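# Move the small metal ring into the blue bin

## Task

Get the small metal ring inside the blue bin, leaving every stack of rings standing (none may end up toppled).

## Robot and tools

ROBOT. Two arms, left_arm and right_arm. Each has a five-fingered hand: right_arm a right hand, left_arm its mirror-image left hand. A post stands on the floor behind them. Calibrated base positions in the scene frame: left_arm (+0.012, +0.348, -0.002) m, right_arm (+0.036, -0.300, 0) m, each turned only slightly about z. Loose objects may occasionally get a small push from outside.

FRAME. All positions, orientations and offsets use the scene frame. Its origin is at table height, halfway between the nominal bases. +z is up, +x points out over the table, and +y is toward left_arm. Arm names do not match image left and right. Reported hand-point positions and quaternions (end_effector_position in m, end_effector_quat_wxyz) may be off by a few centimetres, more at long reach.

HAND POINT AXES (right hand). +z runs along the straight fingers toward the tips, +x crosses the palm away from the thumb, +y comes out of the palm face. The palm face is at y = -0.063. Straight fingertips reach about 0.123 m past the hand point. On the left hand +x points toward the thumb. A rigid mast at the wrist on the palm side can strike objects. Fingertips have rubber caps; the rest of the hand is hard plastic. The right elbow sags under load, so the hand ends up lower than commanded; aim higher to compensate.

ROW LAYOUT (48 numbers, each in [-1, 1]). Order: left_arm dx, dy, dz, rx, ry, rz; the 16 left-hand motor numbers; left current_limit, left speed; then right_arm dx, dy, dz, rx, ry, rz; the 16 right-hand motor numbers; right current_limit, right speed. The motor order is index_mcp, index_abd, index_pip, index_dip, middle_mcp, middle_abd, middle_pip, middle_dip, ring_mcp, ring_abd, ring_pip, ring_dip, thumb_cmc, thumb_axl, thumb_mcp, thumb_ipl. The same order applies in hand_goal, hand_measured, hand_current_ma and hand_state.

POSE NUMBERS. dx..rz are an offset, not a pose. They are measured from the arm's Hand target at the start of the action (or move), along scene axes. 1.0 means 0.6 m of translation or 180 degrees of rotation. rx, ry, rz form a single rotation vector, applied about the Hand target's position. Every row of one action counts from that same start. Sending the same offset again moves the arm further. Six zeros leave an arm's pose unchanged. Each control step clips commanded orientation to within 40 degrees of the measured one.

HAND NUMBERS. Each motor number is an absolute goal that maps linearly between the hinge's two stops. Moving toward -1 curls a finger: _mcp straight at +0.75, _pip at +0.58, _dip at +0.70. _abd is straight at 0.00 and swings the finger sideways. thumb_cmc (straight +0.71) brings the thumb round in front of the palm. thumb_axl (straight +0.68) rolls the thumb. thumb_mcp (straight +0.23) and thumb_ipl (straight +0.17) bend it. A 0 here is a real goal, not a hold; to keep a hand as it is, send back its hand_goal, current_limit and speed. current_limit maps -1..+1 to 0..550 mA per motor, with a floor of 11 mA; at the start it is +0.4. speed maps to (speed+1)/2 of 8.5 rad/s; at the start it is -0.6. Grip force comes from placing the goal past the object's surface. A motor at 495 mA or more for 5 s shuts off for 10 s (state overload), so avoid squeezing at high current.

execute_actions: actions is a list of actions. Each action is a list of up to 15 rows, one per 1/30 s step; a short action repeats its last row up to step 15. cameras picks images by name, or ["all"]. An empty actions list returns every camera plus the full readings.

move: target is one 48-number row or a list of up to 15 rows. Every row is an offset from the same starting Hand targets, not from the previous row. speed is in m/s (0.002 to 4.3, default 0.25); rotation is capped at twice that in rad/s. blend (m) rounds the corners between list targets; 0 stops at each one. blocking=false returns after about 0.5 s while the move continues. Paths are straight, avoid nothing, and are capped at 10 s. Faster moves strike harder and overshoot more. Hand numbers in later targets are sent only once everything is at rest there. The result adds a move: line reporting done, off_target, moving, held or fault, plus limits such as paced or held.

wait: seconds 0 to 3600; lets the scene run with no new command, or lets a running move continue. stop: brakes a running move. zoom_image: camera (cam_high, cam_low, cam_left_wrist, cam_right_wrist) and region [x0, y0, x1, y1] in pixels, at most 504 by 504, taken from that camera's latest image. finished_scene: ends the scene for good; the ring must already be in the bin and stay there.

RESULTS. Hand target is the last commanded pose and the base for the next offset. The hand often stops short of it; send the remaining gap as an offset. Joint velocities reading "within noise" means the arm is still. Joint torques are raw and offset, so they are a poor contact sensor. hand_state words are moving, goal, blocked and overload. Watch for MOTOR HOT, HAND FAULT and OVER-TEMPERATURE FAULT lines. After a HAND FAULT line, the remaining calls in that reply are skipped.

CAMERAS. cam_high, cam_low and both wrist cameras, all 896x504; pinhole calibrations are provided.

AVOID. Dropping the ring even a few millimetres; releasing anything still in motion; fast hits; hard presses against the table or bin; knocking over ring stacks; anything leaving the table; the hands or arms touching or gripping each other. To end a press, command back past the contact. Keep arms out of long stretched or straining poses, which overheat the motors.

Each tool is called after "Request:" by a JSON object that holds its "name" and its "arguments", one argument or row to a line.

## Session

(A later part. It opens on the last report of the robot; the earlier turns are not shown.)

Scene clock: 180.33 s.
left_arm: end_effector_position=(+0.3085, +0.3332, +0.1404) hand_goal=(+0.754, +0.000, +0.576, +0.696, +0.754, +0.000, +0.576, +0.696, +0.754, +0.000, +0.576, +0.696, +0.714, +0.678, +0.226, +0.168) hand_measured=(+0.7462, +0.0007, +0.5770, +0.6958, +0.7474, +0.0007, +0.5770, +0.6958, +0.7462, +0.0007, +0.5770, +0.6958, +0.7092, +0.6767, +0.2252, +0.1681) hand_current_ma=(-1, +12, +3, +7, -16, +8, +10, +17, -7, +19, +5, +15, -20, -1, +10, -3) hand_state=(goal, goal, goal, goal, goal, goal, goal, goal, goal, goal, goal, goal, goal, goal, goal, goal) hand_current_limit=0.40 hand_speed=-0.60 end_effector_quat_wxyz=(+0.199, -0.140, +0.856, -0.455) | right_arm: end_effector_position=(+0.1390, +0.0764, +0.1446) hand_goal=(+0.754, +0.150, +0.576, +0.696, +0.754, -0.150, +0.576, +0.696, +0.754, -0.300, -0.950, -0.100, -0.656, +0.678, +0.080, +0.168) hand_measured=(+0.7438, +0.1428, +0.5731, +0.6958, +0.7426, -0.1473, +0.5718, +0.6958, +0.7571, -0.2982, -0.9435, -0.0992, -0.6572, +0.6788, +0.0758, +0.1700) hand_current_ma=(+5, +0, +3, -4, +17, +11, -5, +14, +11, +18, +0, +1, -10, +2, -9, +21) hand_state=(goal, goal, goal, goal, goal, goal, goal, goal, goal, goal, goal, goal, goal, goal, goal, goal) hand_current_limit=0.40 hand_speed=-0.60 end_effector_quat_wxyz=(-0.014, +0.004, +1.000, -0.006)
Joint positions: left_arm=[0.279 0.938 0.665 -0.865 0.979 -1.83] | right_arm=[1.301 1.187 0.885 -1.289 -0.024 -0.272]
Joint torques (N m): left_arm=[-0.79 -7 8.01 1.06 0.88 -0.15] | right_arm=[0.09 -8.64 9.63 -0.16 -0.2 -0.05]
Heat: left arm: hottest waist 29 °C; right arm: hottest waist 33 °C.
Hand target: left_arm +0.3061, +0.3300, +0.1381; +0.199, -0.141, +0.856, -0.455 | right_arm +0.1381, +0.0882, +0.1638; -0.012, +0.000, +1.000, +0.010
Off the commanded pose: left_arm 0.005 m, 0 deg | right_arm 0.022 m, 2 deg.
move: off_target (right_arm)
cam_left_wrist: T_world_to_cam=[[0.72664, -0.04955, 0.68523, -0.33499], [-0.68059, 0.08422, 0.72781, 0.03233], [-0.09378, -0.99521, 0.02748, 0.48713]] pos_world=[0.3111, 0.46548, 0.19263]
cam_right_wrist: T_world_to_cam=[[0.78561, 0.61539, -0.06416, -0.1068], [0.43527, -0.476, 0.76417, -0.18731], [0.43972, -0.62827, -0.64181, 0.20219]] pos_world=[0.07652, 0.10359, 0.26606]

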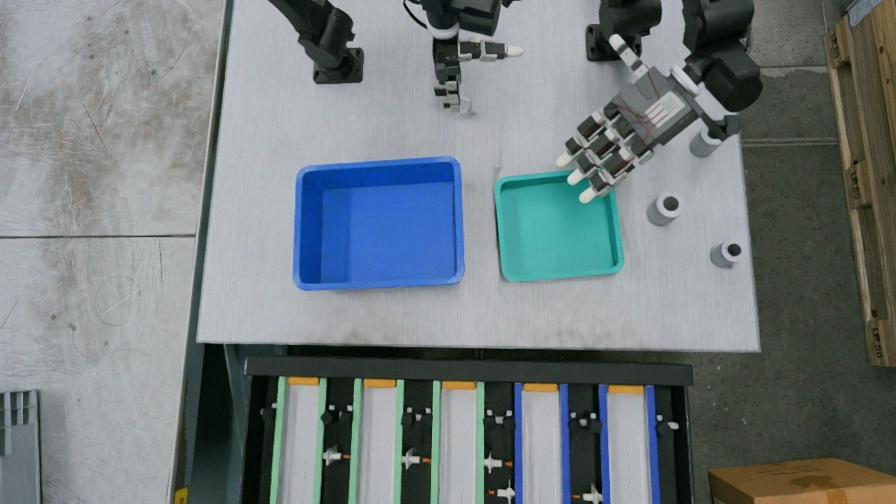

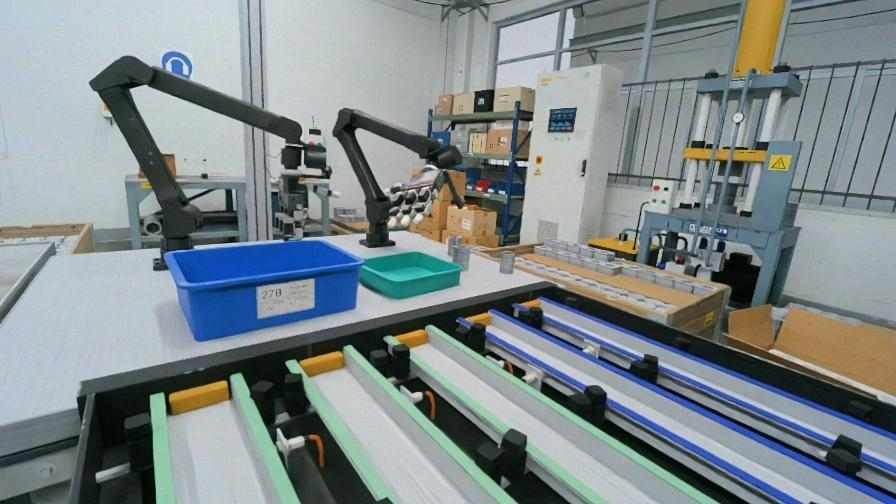

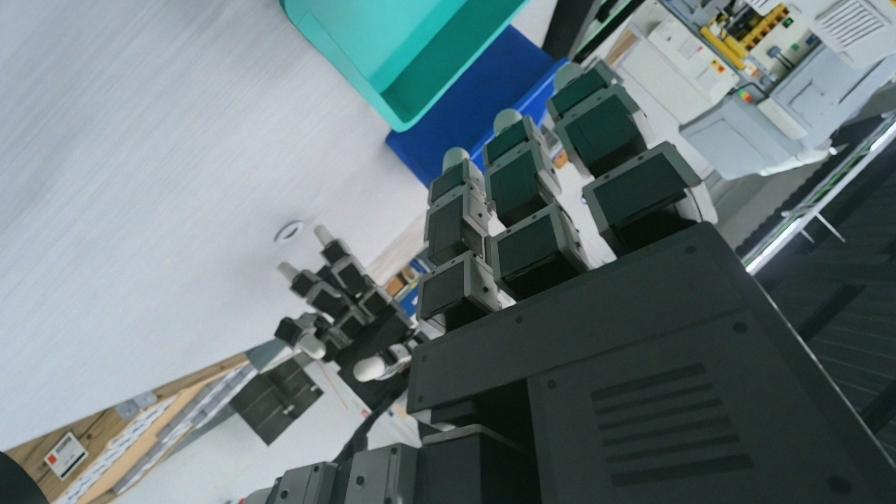

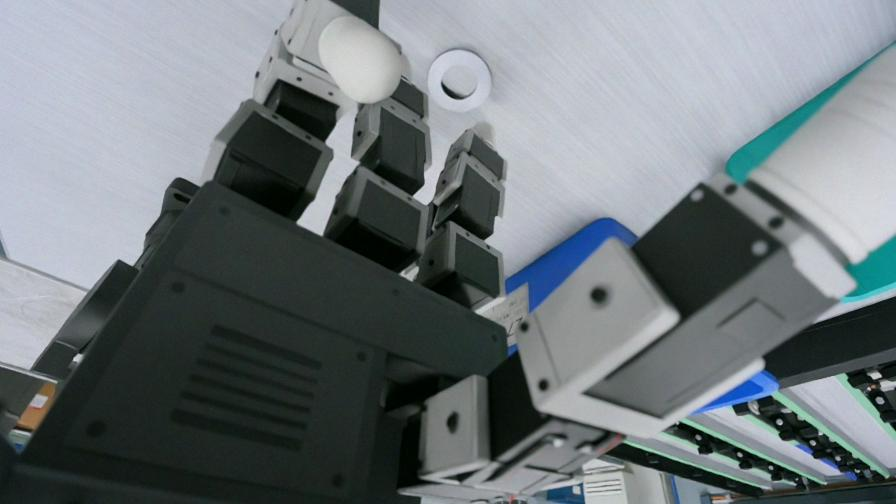

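Request:
{"name": "move", "arguments": {
  "target": [
    [0,0,0,0,0,0,0.754,0,0.576,0.696,0.754,0,0.576,0.696,0.754,0,0.576,0.696,0.714,0.678,0.226,0.168,0.4,-0.6,0,0,0.08,-0.007,0,0,0.754,0,0.576,0.696,0.754,0,0.576,0.696,0.754,0,-0.95,-0.1,-0.657,0.678,0.08,0.168,0.4,-0.6],
    [0,0,0,0,0,0,0.754,0,0.576,0.696,0.754,0,0.576,0.696,0.754,0,0.576,0.696,0.714,0.678,0.226,0.168,0.4,-0.6,0,0,0.08,-0.007,0,0,0.754,0,0.576,0.696,0.754,0,0.576,0.696,0.754,0,0.9,0.696,0.714,0.678,0.9,0.168,0.4,-0.6],
    [0,0,0,0,0,0,0.754,0,0.576,0.696,0.754,0,0.576,0.696,0.754,0,0.576,0.696,0.714,0.678,0.226,0.168,0.4,-0.6,0,0,0.08,-0.007,0,0,-0.274,0,0.97,0.058,-0.95,0,-0.15,0.696,-0.274,0,0.97,0.058,0.714,0.678,0.9,0.168,0.4,-0.6]
  ],
  "speed": 0.15,
  "cameras": ["all"]
}}

Scene clock: 187.93 s.
left_arm: end_effector_position=(+0.3085, +0.3332, +0.1404) hand_goal=(+0.754, +0.000, +0.576, +0.696, +0.754, +0.000, +0.576, +0.696, +0.754, +0.000, +0.576, +0.696, +0.714, +0.678, +0.226, +0.168) hand_measured=(+0.7462, +0.0007, +0.5770, +0.6958, +0.7474, +0.0007, +0.5770, +0.6958, +0.7474, +0.0007, +0.5770, +0.6958, +0.7092, +0.6767, +0.2252, +0.1681) hand_current_ma=(-12, -2, -7, +13, -13, +4, +2, +9, -8, +13, +15, +8, -16, -5, +0, -9) hand_state=(goal, goal, goal, goal, goal, goal, goal, goal, goal, goal, goal, goal, goal, goal, goal, goal) hand_current_limit=0.40 hand_speed=-0.60 end_effector_quat_wxyz=(+0.199, -0.140, +0.856, -0.455) | right_arm: end_effector_position=(+0.1396, +0.0792, +0.1954) hand_goal=(-0.274, +0.000, +0.970, +0.058, -0.950, +0.000, -0.150, +0.696, -0.274, +0.000, +0.970, +0.058, +0.714, +0.678, +0.900, +0.168) hand_measured=(-0.2439, -0.0023, +0.9709, +0.0588, -0.9216, +0.0007, -0.1416, +0.6996, -0.2511, -0.0008, +0.9709, +0.0600, +0.7129, +0.6777, +0.8932, +0.1700) hand_current_ma=(+15, -5, +10, +8, +8, +9, +9, +15, +15, +7, +13, -10, -8, +0, +3, +11) hand_state=(blocked, goal, goal, goal, blocked, goal, goal, goal, blocked, goal, goal, goal, goal, goal, goal, goal) hand_current_limit=0.40 hand_speed=-0.60 end_effector_quat_wxyz=(-0.017, +0.004, +1.000, -0.014)
Joint positions: left_arm=[0.279 0.938 0.665 -0.865 0.979 -1.83] | right_arm=[1.301 1.171 1.012 -1.447 -0.024 -0.272]
Joint torques (N m): left_arm=[-0.62 -5.83 7.84 1.14 0.88 -0.22] | right_arm=[0.32 -8.7 9.68 -0.14 0.01 -0.04]
Heat: left arm: hottest waist 28 °C; right arm: hottest waist 33 °C.
Hand target: left_arm +0.3061, +0.3300, +0.1381; +0.199, -0.141, +0.856, -0.455 | right_arm +0.1380, +0.0881, +0.2116; -0.012, +0.000, +1.000, -0.001
Off the commanded pose: left_arm 0.005 m, 0 deg | right_arm 0.019 m, 2 deg.
move: off_target (right_arm); target 2's new numbers were sent with right_arm's hand 0.018 m and 1 deg from that target; target 3's new numbers were sent with right_arm's hand 0.018 m and 1 deg from that target
cam_left_wrist: T_world_to_cam=[[0.72664, -0.04955, 0.68523, -0.33499], [-0.68059, 0.08422, 0.72781, 0.03233], [-0.09378, -0.99521, 0.02748, 0.48713]] pos_world=[0.3111, 0.46548, 0.19263]
cam_right_wrist: T_world_to_cam=[[0.78512, 0.61461, -0.07647, -0.10317], [0.43865, -0.46463, 0.76922, -0.2274], [0.43724, -0.63747, -0.63439, 0.23585]] pos_world=[0.07762, 0.1081, 0.31666]

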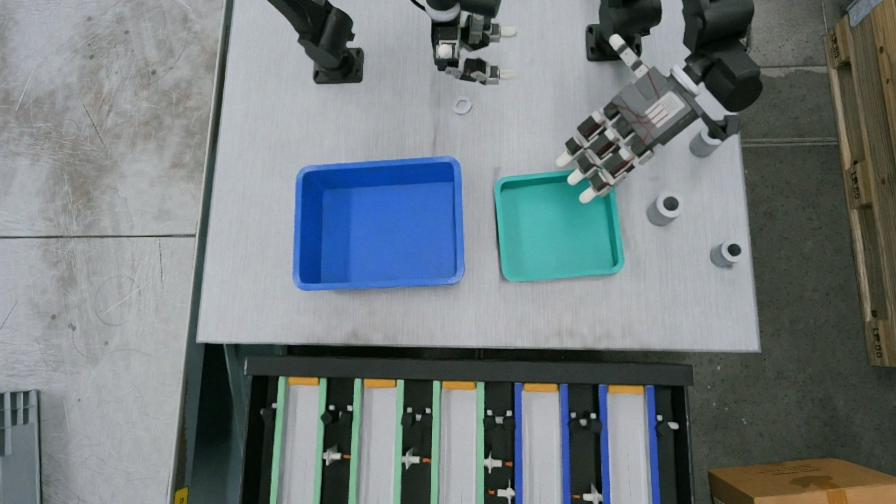

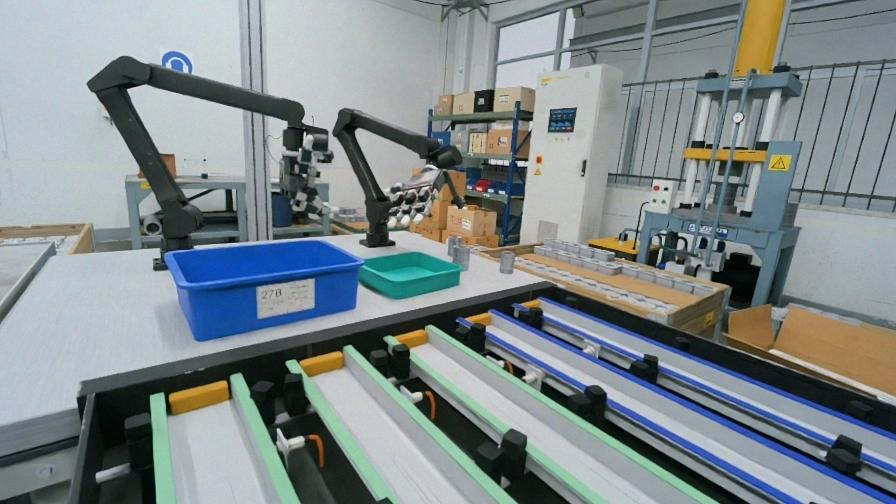

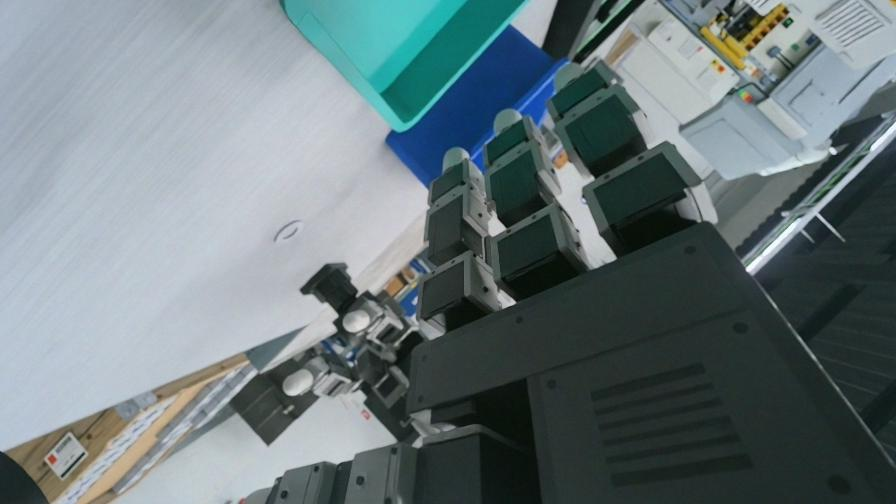

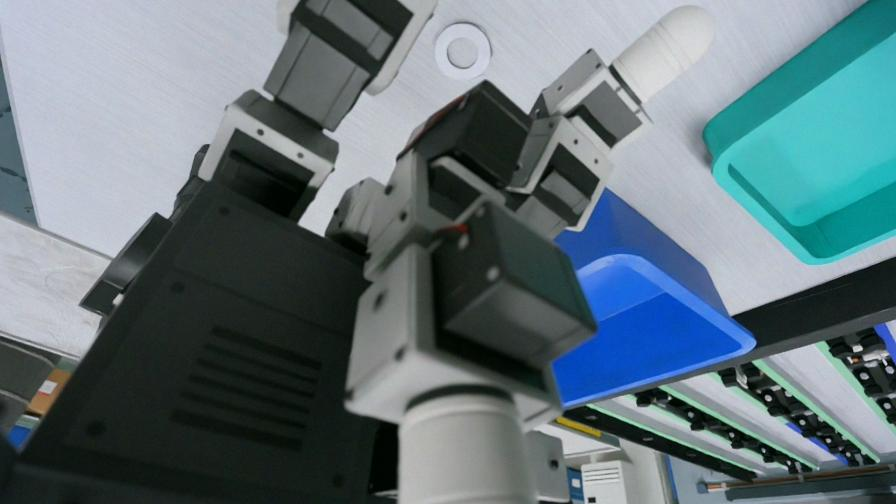

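Request:
{"name": "move", "arguments": {
  "target": [0,0,0,0,0,0,0.754,0,0.576,0.696,0.754,0,0.576,0.696,0.754,0,0.576,0.696,0.714,0.678,0.226,0.168,0.4,-0.6,0.0345,-0.134,-0.186,0.0,0.002,0,-0.274,0,0.97,0.058,-0.95,0,-0.15,0.696,-0.274,0,0.97,0.058,0.714,0.678,0.9,0.168,0.4,-0.6],
  "speed": 0.1,
  "cameras": ["all"]
}}

Request:
{"name": "zoom_image", "arguments": {
  "camera": "cam_high",
  "region": [410, 50, 520, 140]
}}

Scene clock: 191.07 s.
left_arm: end_effector_position=(+0.3085, +0.3332, +0.1404) hand_goal=(+0.754, +0.000, +0.576, +0.696, +0.754, +0.000, +0.576, +0.696, +0.754, +0.000, +0.576, +0.696, +0.714, +0.678, +0.226, +0.168) hand_measured=(+0.7462, +0.0007, +0.5770, +0.6958, +0.7474, -0.0008, +0.5770, +0.6958, +0.7462, +0.0007, +0.5770, +0.6958, +0.7079, +0.6777, +0.2252, +0.1681) hand_current_ma=(-22, +12, -18, -3, -24, -3, -2, +6, -5, +3, +8, +2, -18, +2, -2, +3) hand_state=(goal, goal, goal, goal, goal, goal, goal, goal, goal, goal, goal, goal, goal, goal, goal, goal) hand_current_limit=0.40 hand_speed=-0.60 end_effector_quat_wxyz=(+0.199, -0.140, +0.856, -0.455) | right_arm: end_effector_position=(+0.1561, +0.0067, +0.0976) hand_goal=(-0.274, +0.000, +0.970, +0.058, -0.950, +0.000, -0.150, +0.696, -0.274, +0.000, +0.970, +0.058, +0.714, +0.678, +0.900, +0.168) hand_measured=(-0.2427, -0.0008, +0.9709, +0.0600, -0.9204, +0.0007, -0.1416, +0.7009, -0.2511, +0.0007, +0.9722, +0.0600, +0.7129, +0.6788, +0.8932, +0.1691) hand_current_ma=(+9, +8, +3, -1, +31, +4, +15, +4, +15, +18, +5, +2, -5, +7, +11, +20) hand_state=(blocked, goal, goal, goal, blocked, goal, goal, goal, blocked, goal, goal, goal, goal, goal, goal, goal) hand_current_limit=0.40 hand_speed=-0.60 end_effector_quat_wxyz=(-0.018, +0.002, +1.000, -0.011)
Joint positions: left_arm=[0.279 0.938 0.665 -0.865 0.979 -1.83] | right_arm=[1.152 1.068 0.671 -1.209 -0.024 -0.423]
Joint torques (N m): left_arm=[-0.73 -5.6 8.08 1.1 0.87 -0.17] | right_arm=[-1.2 -6.95 6.56 1.01 -0.16 -0.22]
Heat: left arm: hottest waist 28 °C; right arm: hottest waist 33 °C.
Hand target: left_arm +0.3061, +0.3300, +0.1381; +0.199, -0.141, +0.856, -0.455 | right_arm +0.1588, +0.0078, +0.1000; -0.015, +0.000, +1.000, -0.001
Off the commanded pose: left_arm 0.005 m, 0 deg | right_arm 0.004 m, 1 deg.
move: done
cam_left_wrist: T_world_to_cam=[[0.72664, -0.04955, 0.68523, -0.33499], [-0.68059, 0.08422, 0.72781, 0.03233], [-0.09378, -0.99521, 0.02748, 0.48713]] pos_world=[0.3111, 0.46548, 0.19263]
cam_right_wrist: T_world_to_cam=[[0.78325, 0.617, -0.07631, -0.07878], [0.44256, -0.46714, 0.76545, -0.19334], [0.43663, -0.63332, -0.63895, 0.12079]] pos_world=[0.09453, 0.03479, 0.21916]

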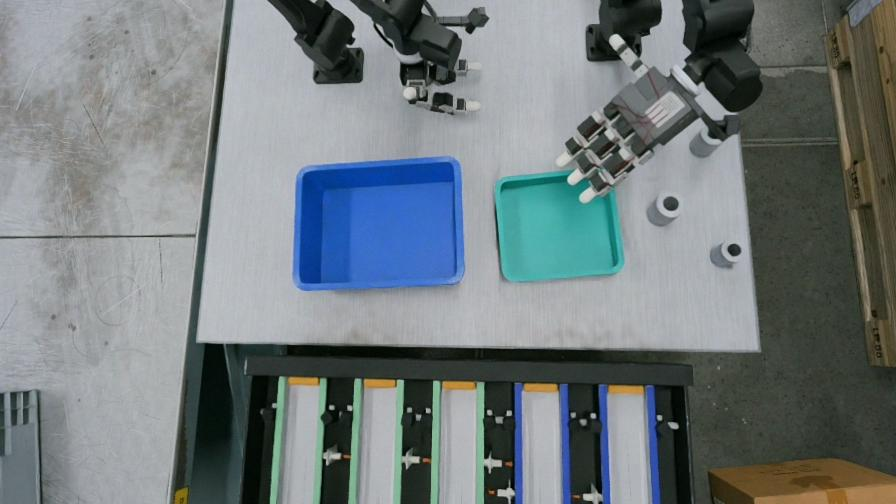

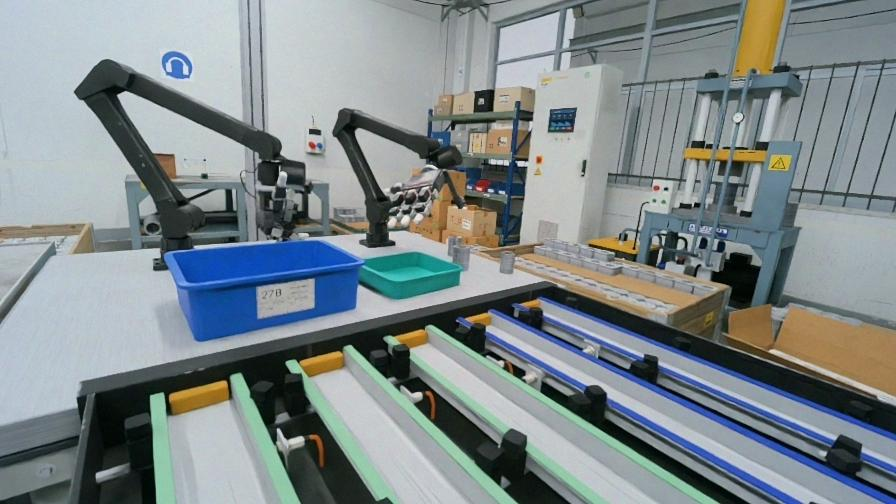

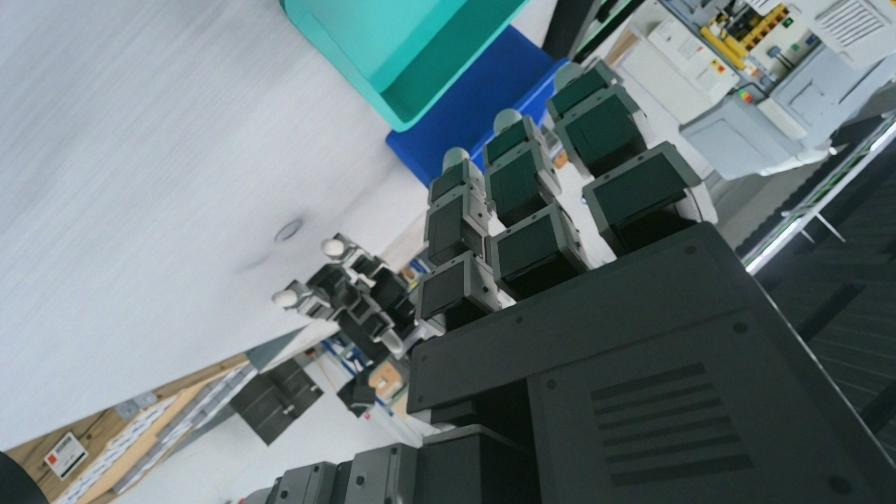

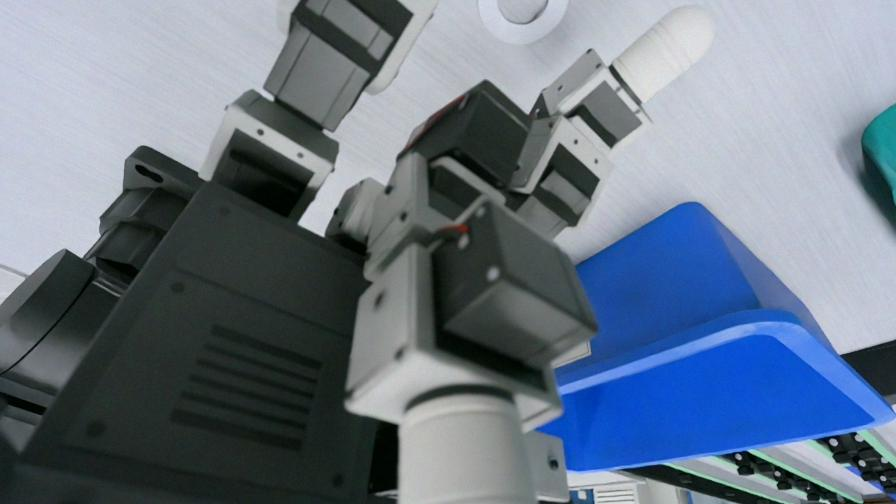

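Scaled by 4.582 from the camera's image (finer frame: 1280x720).

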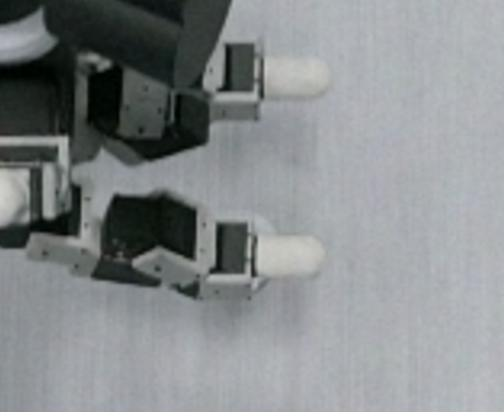

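Request:
{"name": "move", "arguments": {
  "target": [0,0,0,0,0,0,0.754,0,0.576,0.696,0.754,0,0.576,0.696,0.754,0,0.576,0.696,0.714,0.678,0.226,0.168,0.4,-0.6,0.002,0.002,-0.062,0.006,-0.001,0,-0.274,0,0.97,0.058,-0.95,0,-0.15,0.696,-0.274,0,0.97,0.058,0.714,0.678,0.9,0.168,0.4,-0.6],
  "speed": 0.06,
  "cameras": ["all"]
}}

Request:
{"name": "zoom_image", "arguments": {
  "camera": "cam_high",
  "region": [410, 50, 520, 140]
}}

Request:
{"name": "zoom_image", "arguments": {
  "camera": "cam_left_wrist",
  "region": [240, 170, 400, 310]
}}

Scene clock: 192.50 s.
left_arm: end_effector_position=(+0.3085, +0.3332, +0.1404) hand_goal=(+0.754, +0.000, +0.576, +0.696, +0.754, +0.000, +0.576, +0.696, +0.754, +0.000, +0.576, +0.696, +0.714, +0.678, +0.226, +0.168) hand_measured=(+0.7474, +0.0007, +0.5770, +0.6958, +0.7474, -0.0008, +0.5770, +0.6958, +0.7474, -0.0008, +0.5770, +0.6971, +0.7079, +0.6777, +0.2252, +0.1681) hand_current_ma=(+0, +17, -3, +10, -12, +6, +12, +12, +3, +7, +0, +8, -12, -8, +2, +4) hand_state=(goal, goal, goal, goal, goal, goal, goal, goal, goal, goal, goal, goal, goal, goal, goal, goal) hand_current_limit=0.40 hand_speed=-0.60 end_effector_quat_wxyz=(+0.199, -0.140, +0.856, -0.455) | right_arm: end_effector_position=(+0.1576, +0.0096, +0.0670) hand_goal=(-0.274, +0.000, +0.970, +0.058, -0.950, +0.000, -0.150, +0.696, -0.274, +0.000, +0.970, +0.058, +0.714, +0.678, +0.900, +0.168) hand_measured=(-0.2439, -0.0008, +0.9709, +0.0600, -0.9204, +0.0007, -0.1429, +0.6996, -0.2511, -0.0008, +0.9709, +0.0600, +0.7129, +0.6788, +0.8932, +0.1700) hand_current_ma=(+20, +4, +7, -11, +13, -8, -10, +1, +20, +15, +3, +2, -1, +2, -12, +0) hand_state=(blocked, goal, goal, goal, blocked, goal, goal, goal, blocked, goal, goal, goal, goal, goal, goal, goal) hand_current_limit=0.40 hand_speed=-0.60 end_effector_quat_wxyz=(-0.012, +0.001, +1.000, +0.007)
Joint positions: left_arm=[0.279 0.938 0.665 -0.865 0.979 -1.83] | right_arm=[1.148 1.101 0.593 -1.06 -0.027 -0.43]
Joint torques (N m): left_arm=[-0.85 -6.12 7.98 1.07 0.82 -0.15] | right_arm=[-1.38 -5.19 6.04 1.14 -0.28 -0.21]
Heat: left arm: hottest waist 28 °C; right arm: hottest waist 33 °C.
Hand target: left_arm +0.3061, +0.3300, +0.1381; +0.199, -0.141, +0.856, -0.455 | right_arm +0.1601, +0.0090, +0.0629; -0.013, +0.000, +1.000, +0.008
Off the commanded pose: left_arm 0.005 m, 0 deg | right_arm 0.005 m, 0 deg.
move: done
cam_left_wrist: T_world_to_cam=[[0.72664, -0.04955, 0.68523, -0.33499], [-0.68059, 0.08422, 0.72781, 0.03233], [-0.09378, -0.99521, 0.02748, 0.48713]] pos_world=[0.3111, 0.46548, 0.19263]
cam_right_wrist: T_world_to_cam=[[0.78244, 0.62126, -0.04265, -0.0863], [0.43355, -0.4943, 0.75346, -0.16669], [0.44701, -0.60803, -0.65611, 0.10173]] pos_world=[0.09432, 0.03307, 0.18865]

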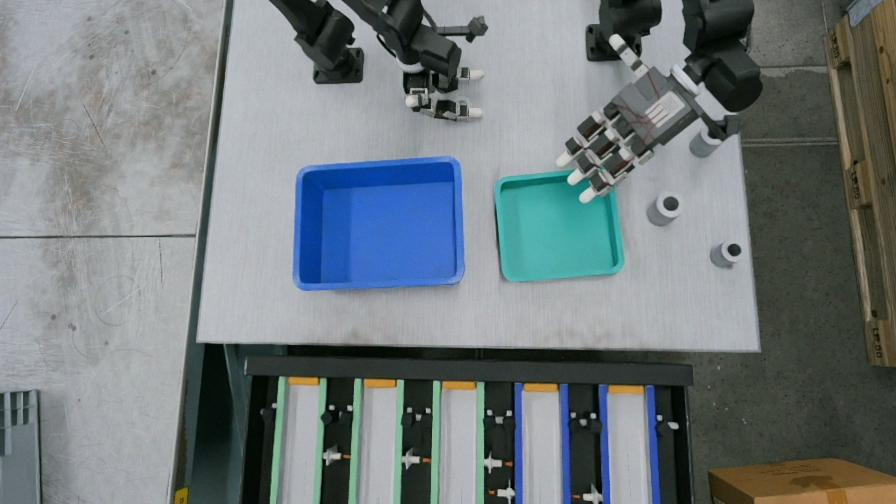

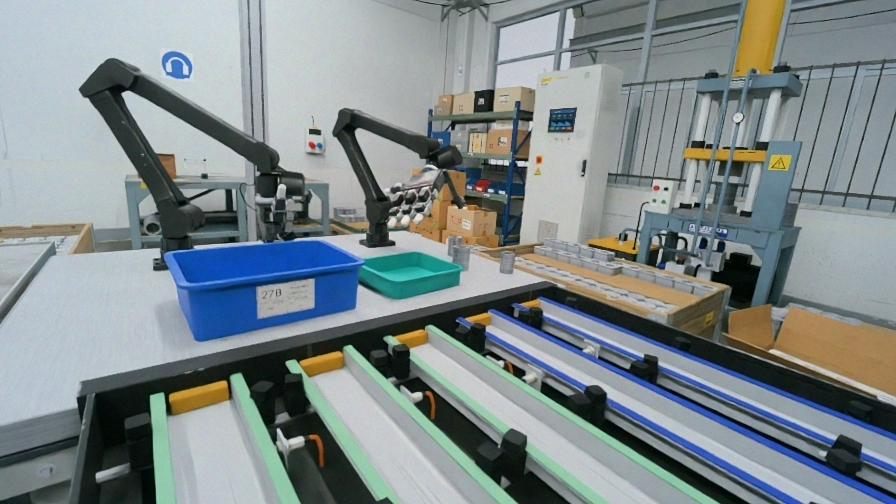

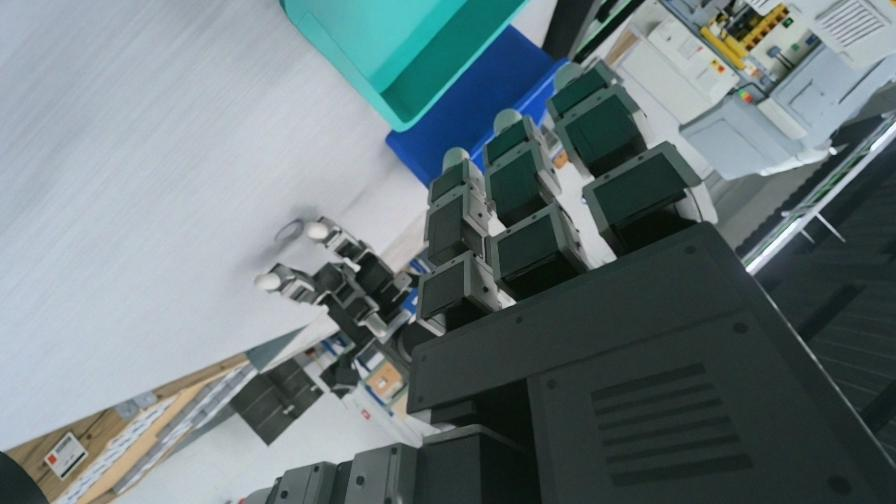

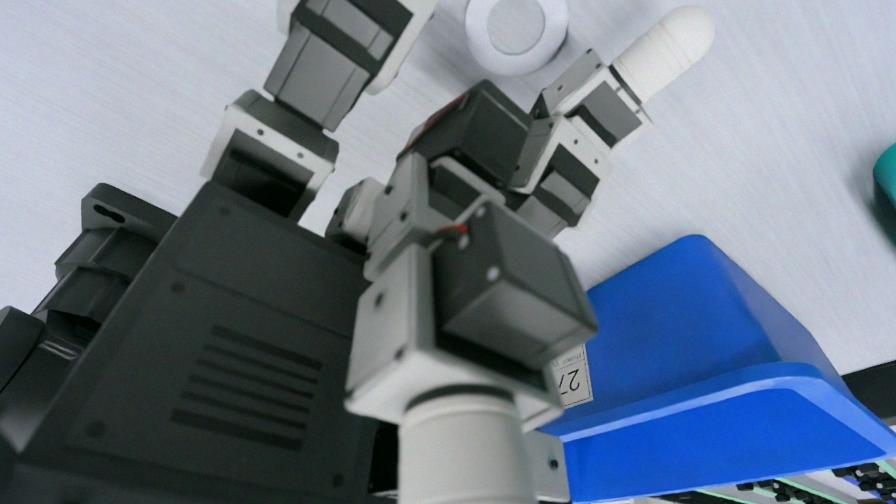

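Scaled by 4.582 from the camera's image (finer frame: 1280x720).

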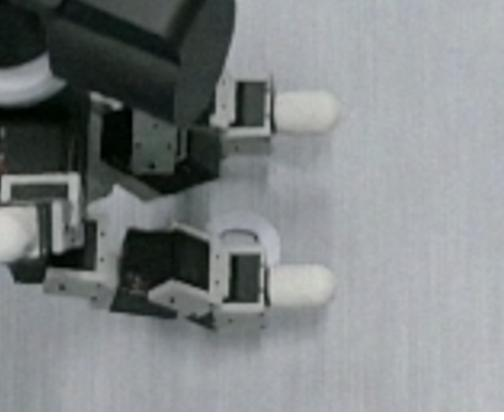

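Scaled by 3.150 from the camera's image (finer frame: 1280x720).

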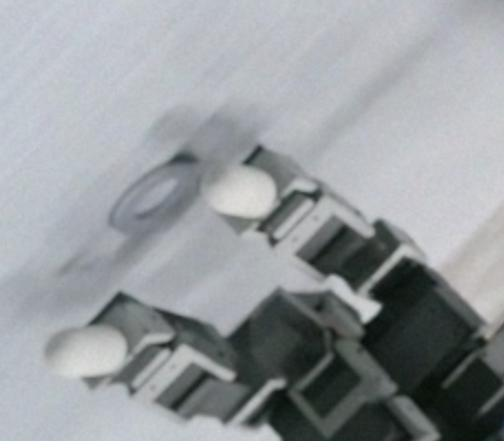

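Request:
{"name": "move", "arguments": {
  "target": [0,0,0,0,0,0,0.754,0,0.576,0.696,0.754,0,0.576,0.696,0.754,0,0.576,0.696,0.714,0.678,0.226,0.168,0.4,-0.6,0.0133,-0.0075,-0.02,-0.002,0,0,-0.274,0,0.97,0.058,-0.95,0,-0.15,0.696,-0.274,0,0.97,0.058,0.714,0.678,0.9,0.168,0.4,-0.6],
  "speed": 0.05,
  "cameras": ["cam_high","cam_left_wrist","cam_right_wrist"]
}}

Request:
{"name": "zoom_image", "arguments": {
  "camera": "cam_high",
  "region": [430, 60, 500, 130]
}}

Request:
{"name": "zoom_image", "arguments": {
  "camera": "cam_left_wrist",
  "region": [240, 170, 400, 310]
}}

Request:
{"name": "zoom_image", "arguments": {
  "camera": "cam_right_wrist",
  "region": [340, 0, 700, 200]
}}

Scene clock: 193.70 s.
left_arm: end_effector_position=(+0.3085, +0.3332, +0.1404) hand_goal=(+0.754, +0.000, +0.576, +0.696, +0.754, +0.000, +0.576, +0.696, +0.754, +0.000, +0.576, +0.696, +0.714, +0.678, +0.226, +0.168) hand_measured=(+0.7462, -0.0008, +0.5770, +0.6958, +0.7474, -0.0008, +0.5770, +0.6958, +0.7474, +0.0007, +0.5770, +0.6958, +0.7079, +0.6777, +0.2252, +0.1672) hand_current_ma=(+6, -5, -9, +9, -3, -1, +4, +16, +9, +6, -5, -16, +3, -3, -5, -13) hand_state=(goal, goal, goal, goal, goal, goal, goal, goal, goal, goal, goal, goal, goal, goal, goal, goal) hand_current_limit=0.40 hand_speed=-0.60 end_effector_quat_wxyz=(+0.199, -0.140, +0.856, -0.455) | right_arm: end_effector_position=(+0.1661, +0.0055, +0.0555) hand_goal=(-0.274, +0.000, +0.970, +0.058, -0.950, +0.000, -0.150, +0.696, -0.274, +0.000, +0.970, +0.058, +0.714, +0.678, +0.900, +0.168) hand_measured=(-0.2427, -0.0008, +0.9722, +0.0600, -0.9216, +0.0007, -0.1429, +0.6996, -0.2523, -0.0008, +0.9709, +0.0600, +0.7129, +0.6777, +0.8932, +0.1700) hand_current_ma=(+17, -21, +9, +6, +4, -6, +1, +1, +8, -2, +15, -6, -2, +8, -3, +14) hand_state=(blocked, goal, goal, goal, blocked, goal, goal, goal, blocked, goal, goal, goal, goal, goal, goal, goal) hand_current_limit=0.40 hand_speed=-0.60 end_effector_quat_wxyz=(-0.012, +0.002, +1.000, +0.005)
Joint positions: left_arm=[0.279 0.938 0.665 -0.865 0.979 -1.83] | right_arm=[1.111 1.126 0.577 -1.023 -0.027 -0.465]
Joint torques (N m): left_arm=[-1.08 -6.59 8.02 1.11 0.85 -0.19] | right_arm=[-0.97 -5.36 5.85 1.16 -0.11 -0.16]
Heat: left arm: hottest waist 28 °C; right arm: hottest waist 33 °C.
Hand target: left_arm +0.3061, +0.3300, +0.1381; +0.199, -0.141, +0.856, -0.455 | right_arm +0.1680, +0.0045, +0.0510; -0.013, +0.000, +1.000, +0.005
Off the commanded pose: left_arm 0.005 m, 0 deg | right_arm 0.005 m, 0 deg.
move: done
cam_left_wrist: T_world_to_cam=[[0.72664, -0.04955, 0.68523, -0.33499], [-0.68059, 0.08422, 0.72781, 0.03233], [-0.09378, -0.99521, 0.02748, 0.48713]] pos_world=[0.3111, 0.46548, 0.19263]
cam_right_wrist: T_world_to_cam=[[0.78377, 0.6193, -0.04658, -0.09086], [0.43385, -0.4923, 0.7546, -0.16384], [0.44439, -0.61164, -0.65453, 0.08839]] pos_world=[0.10302, 0.02968, 0.17726]

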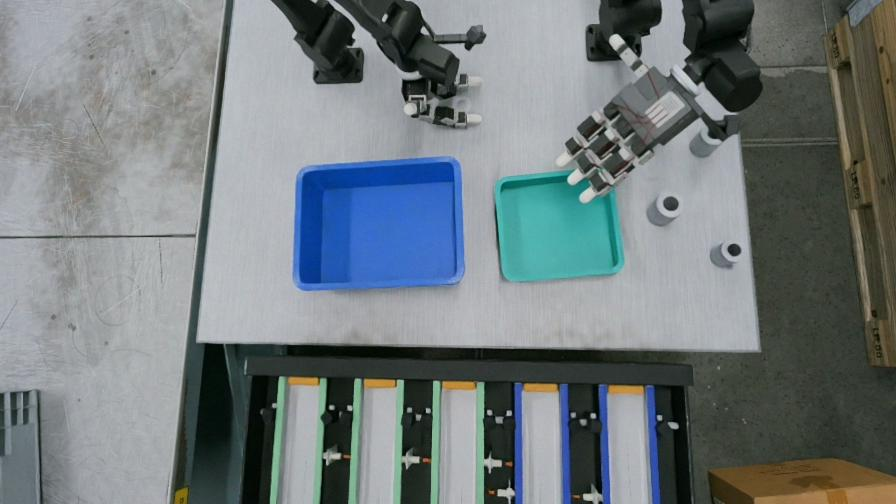

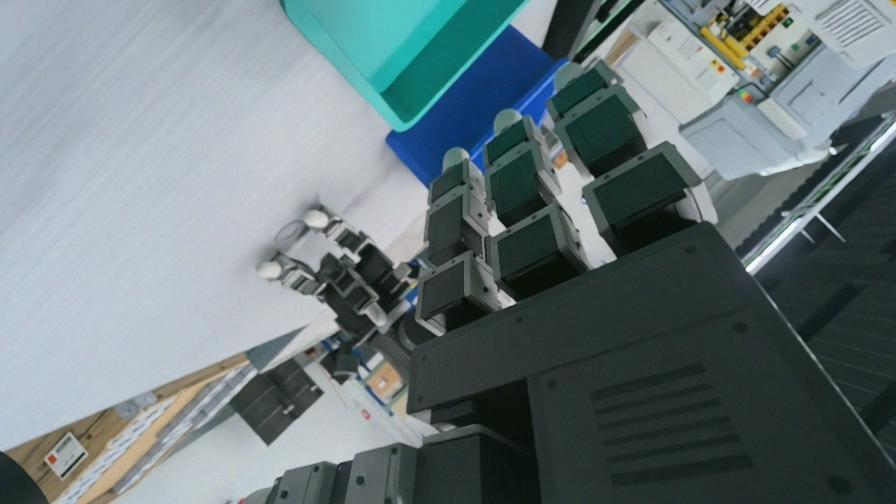

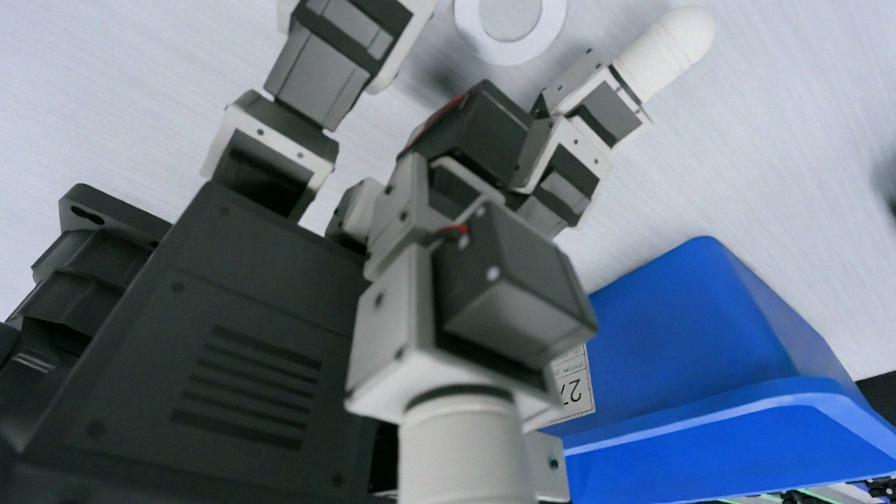

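Scaled by 7.200 from the camera's image (finer frame: 1280x720).

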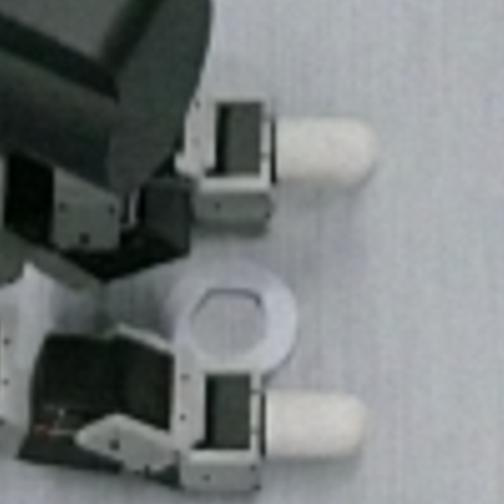

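Scaled by 3.150 from the camera's image (finer frame: 1280x720).

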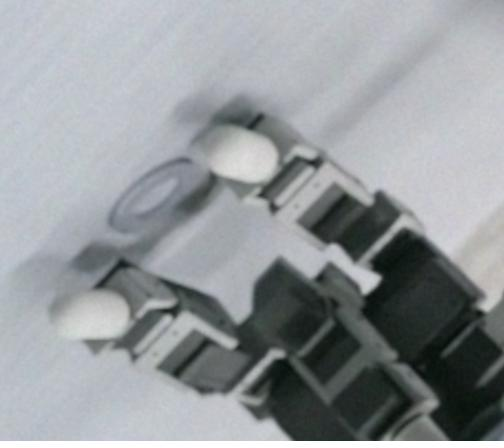

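Scaled by 1.400 from the camera's image (finer frame: 1280x720).

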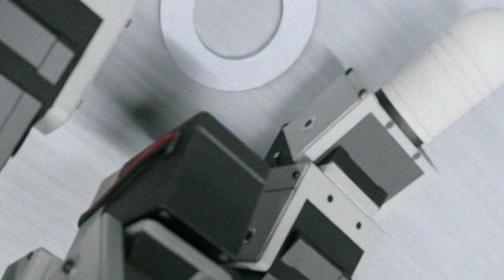

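Request:
{"name": "move", "arguments": {
  "target": [0,0,0,0,0,0,0.754,0,0.576,0.696,0.754,0,0.576,0.696,0.754,0,0.576,0.696,0.714,0.678,0.226,0.168,0.4,-0.6,-0.004,0.001,-0.013,0,0,0,-0.274,0,0.97,0.058,-0.95,0,-0.15,0.696,-0.274,0,0.97,0.058,0.714,0.678,0.9,0.168,0.4,-0.6],
  "speed": 0.03,
  "cameras": ["cam_high","cam_left_wrist","cam_right_wrist"]
}}

Request:
{"name": "zoom_image", "arguments": {
  "camera": "cam_high",
  "region": [430, 60, 500, 130]
}}

Request:
{"name": "zoom_image", "arguments": {
  "camera": "cam_left_wrist",
  "region": [240, 170, 400, 310]
}}

Request:
{"name": "zoom_image", "arguments": {
  "camera": "cam_right_wrist",
  "region": [340, 0, 700, 200]
}}

Scene clock: 194.77 s.
left_arm: end_effector_position=(+0.3085, +0.3332, +0.1404) hand_goal=(+0.754, +0.000, +0.576, +0.696, +0.754, +0.000, +0.576, +0.696, +0.754, +0.000, +0.576, +0.696, +0.714, +0.678, +0.226, +0.168) hand_measured=(+0.7462, +0.0007, +0.5770, +0.6958, +0.7474, -0.0008, +0.5770, +0.6958, +0.7474, -0.0008, +0.5770, +0.6958, +0.7079, +0.6777, +0.2252, +0.1672) hand_current_ma=(+4, -2, -12, +4, -12, +4, +11, +13, +3, +11, +13, -4, -14, -7, -4, -19) hand_state=(goal, goal, goal, goal, goal, goal, goal, goal, goal, goal, goal, goal, goal, goal, goal, goal) hand_current_limit=0.40 hand_speed=-0.60 end_effector_quat_wxyz=(+0.199, -0.140, +0.856, -0.455) | right_arm: end_effector_position=(+0.1667, +0.0068, +0.0505) hand_goal=(-0.274, +0.000, +0.970, +0.058, -0.950, +0.000, -0.150, +0.696, -0.274, +0.000, +0.970, +0.058, +0.714, +0.678, +0.900, +0.168) hand_measured=(-0.2656, -0.0008, +0.9696, +0.0600, -0.9204, +0.0007, -0.1429, +0.6996, -0.2523, -0.0008, +0.9722, +0.0600, +0.7129, +0.6777, +0.8932, +0.1700) hand_current_ma=(+4, +0, +13, -12, +1, +1, -4, +3, +9, -2, +12, -1, -10, -13, +4, +13) hand_state=(goal, goal, goal, goal, blocked, goal, goal, goal, blocked, goal, goal, goal, goal, goal, goal, goal) hand_current_limit=0.40 hand_speed=-0.60 end_effector_quat_wxyz=(-0.011, +0.002, +1.000, +0.009)
Joint positions: left_arm=[0.279 0.938 0.665 -0.865 0.979 -1.83] | right_arm=[1.111 1.135 0.566 -0.994 -0.027 -0.465]
Joint torques (N m): left_arm=[-0.85 -6.3 7.99 0.99 0.87 -0.16] | right_arm=[-0.32 -5.01 5.76 1.28 -0.16 -0.11]
Heat: left arm: hottest waist 28 °C; right arm: hottest waist 33 °C.
Hand target: left_arm +0.3061, +0.3300, +0.1381; +0.199, -0.141, +0.856, -0.455 | right_arm +0.1656, +0.0051, +0.0431; -0.013, +0.000, +1.000, +0.005
Off the commanded pose: left_arm 0.005 m, 0 deg | right_arm 0.008 m, 1 deg.
move: done
cam_left_wrist: T_world_to_cam=[[0.72664, -0.04955, 0.68523, -0.33499], [-0.68059, 0.08422, 0.72781, 0.03233], [-0.09378, -0.99521, 0.02748, 0.48713]] pos_world=[0.3111, 0.46548, 0.19263]
cam_right_wrist: T_world_to_cam=[[0.7837, 0.61992, -0.03899, -0.09282], [0.43116, -0.49774, 0.75257, -0.15909], [0.44712, -0.6066, -0.65736, 0.08526]] pos_world=[0.10322, 0.03007, 0.17215]

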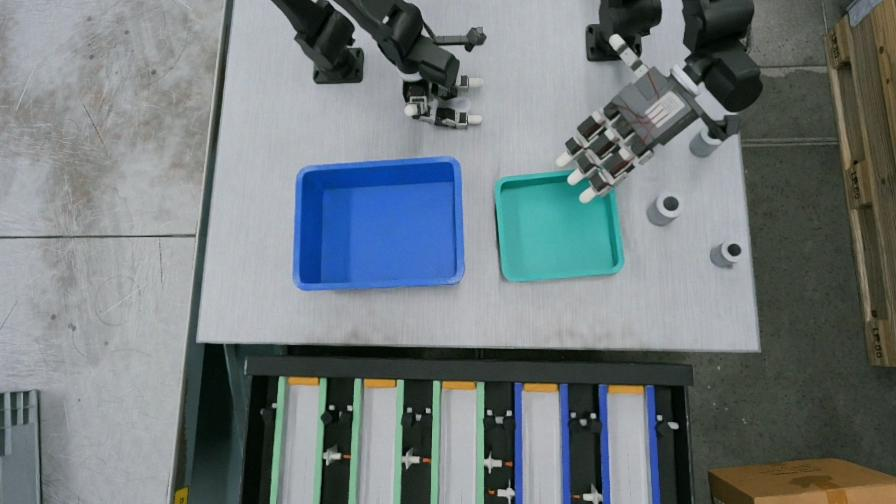

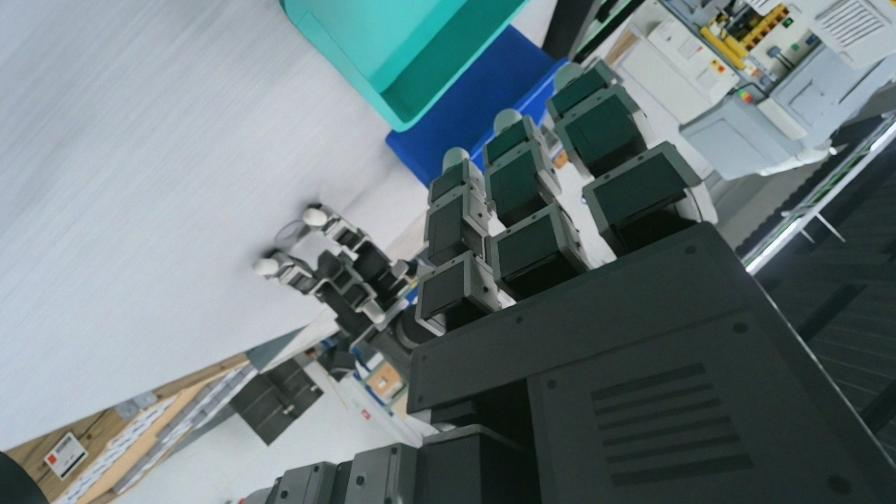

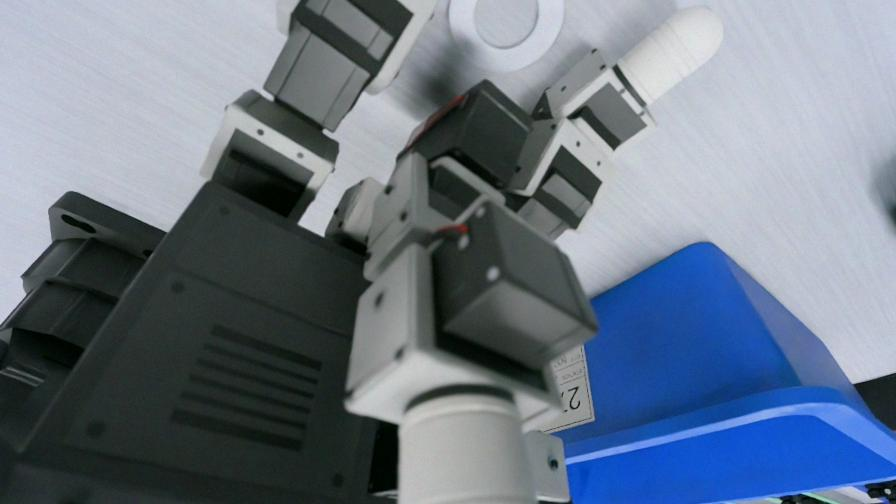

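Scaled by 7.200 from the camera's image (finer frame: 1280x720).

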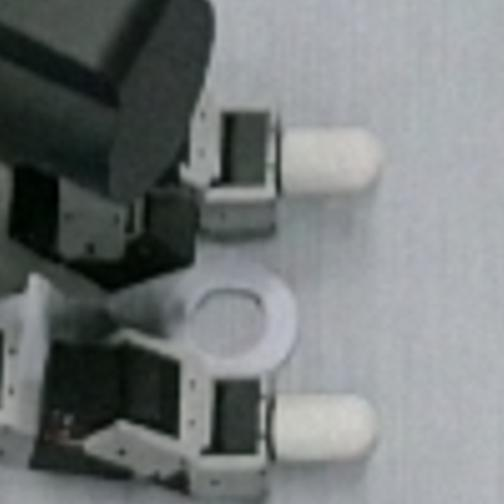

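Scaled by 3.150 from the camera's image (finer frame: 1280x720).

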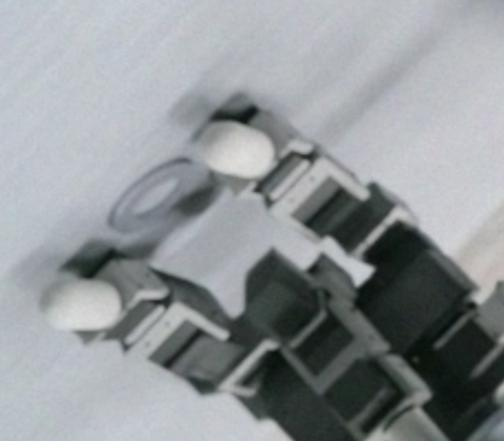

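Scaled by 1.400 from the camera's image (finer frame: 1280x720).

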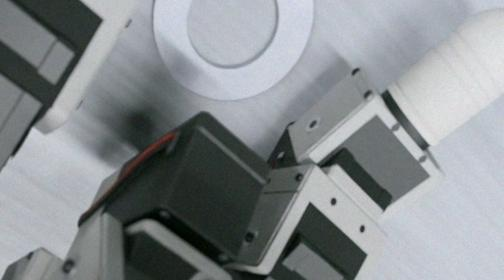

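Request:
{"name": "move", "arguments": {
  "target": [0,0,0,0,0,0,0.754,0,0.576,0.696,0.754,0,0.576,0.696,0.754,0,0.576,0.696,0.714,0.678,0.226,0.168,0.4,-0.6,0,0,0,0,0,0,-0.292,0,0.97,0.058,-0.95,0,-0.15,0.696,-0.255,0,0.97,0.058,0.714,0.678,0.9,0.168,0.4,-0.8],
  "speed": 0.03
}}

Scene clock: 196.73 s.
left_arm: end_effector_position=(+0.3085, +0.3332, +0.1404) hand_goal=(+0.754, +0.000, +0.576, +0.696, +0.754, +0.000, +0.576, +0.696, +0.754, +0.000, +0.576, +0.696, +0.714, +0.678, +0.226, +0.168) hand_measured=(+0.7462, +0.0007, +0.5770, +0.6958, +0.7474, +0.0007, +0.5770, +0.6958, +0.7474, -0.0008, +0.5770, +0.6958, +0.7079, +0.6777, +0.2252, +0.1672) hand_current_ma=(-1, +3, -9, +4, -16, +3, +15, +17, +6, +2, +1, -16, -19, -14, +3, -11) hand_state=(goal, goal, goal, goal, goal, goal, goal, goal, goal, goal, goal, goal, goal, goal, goal, goal) hand_current_limit=0.40 hand_speed=-0.60 end_effector_quat_wxyz=(+0.199, -0.140, +0.856, -0.455) | right_arm: end_effector_position=(+0.1667, +0.0068, +0.0505) hand_goal=(-0.292, +0.000, +0.970, +0.058, -0.950, +0.000, -0.150, +0.696, -0.254, +0.000, +0.970, +0.058, +0.714, +0.678, +0.900, +0.168) hand_measured=(-0.2668, -0.0008, +0.9709, +0.0600, -0.9204, +0.0007, -0.1429, +0.6996, -0.2499, -0.0008, +0.9696, +0.0600, +0.7129, +0.6788, +0.8922, +0.1700) hand_current_ma=(+29, -7, +10, +8, +20, +5, +0, +8, +6, +8, +0, -2, +3, +3, +21, +0) hand_state=(blocked, goal, goal, goal, blocked, goal, goal, goal, goal, goal, goal, goal, goal, goal, goal, goal) hand_current_limit=0.40 hand_speed=-0.80 end_effector_quat_wxyz=(-0.011, +0.002, +1.000, +0.009)
Joint positions: left_arm=[0.279 0.938 0.665 -0.865 0.979 -1.83] | right_arm=[1.111 1.135 0.566 -0.994 -0.027 -0.465]
Joint torques (N m): left_arm=[-0.26 -6.53 8.01 1.01 0.86 -0.14] | right_arm=[-0.79 -5.36 5.68 1.02 -0.15 -0.13]
Heat: left arm: hottest waist 28 °C; right arm: hottest waist 33 °C.
Hand target: left_arm +0.3061, +0.3300, +0.1381; +0.199, -0.141, +0.856, -0.455 | right_arm +0.1656, +0.0051, +0.0431; -0.013, +0.000, +1.000, +0.005
Off the commanded pose: left_arm 0.005 m, 0 deg | right_arm 0.008 m, 1 deg.
move: done


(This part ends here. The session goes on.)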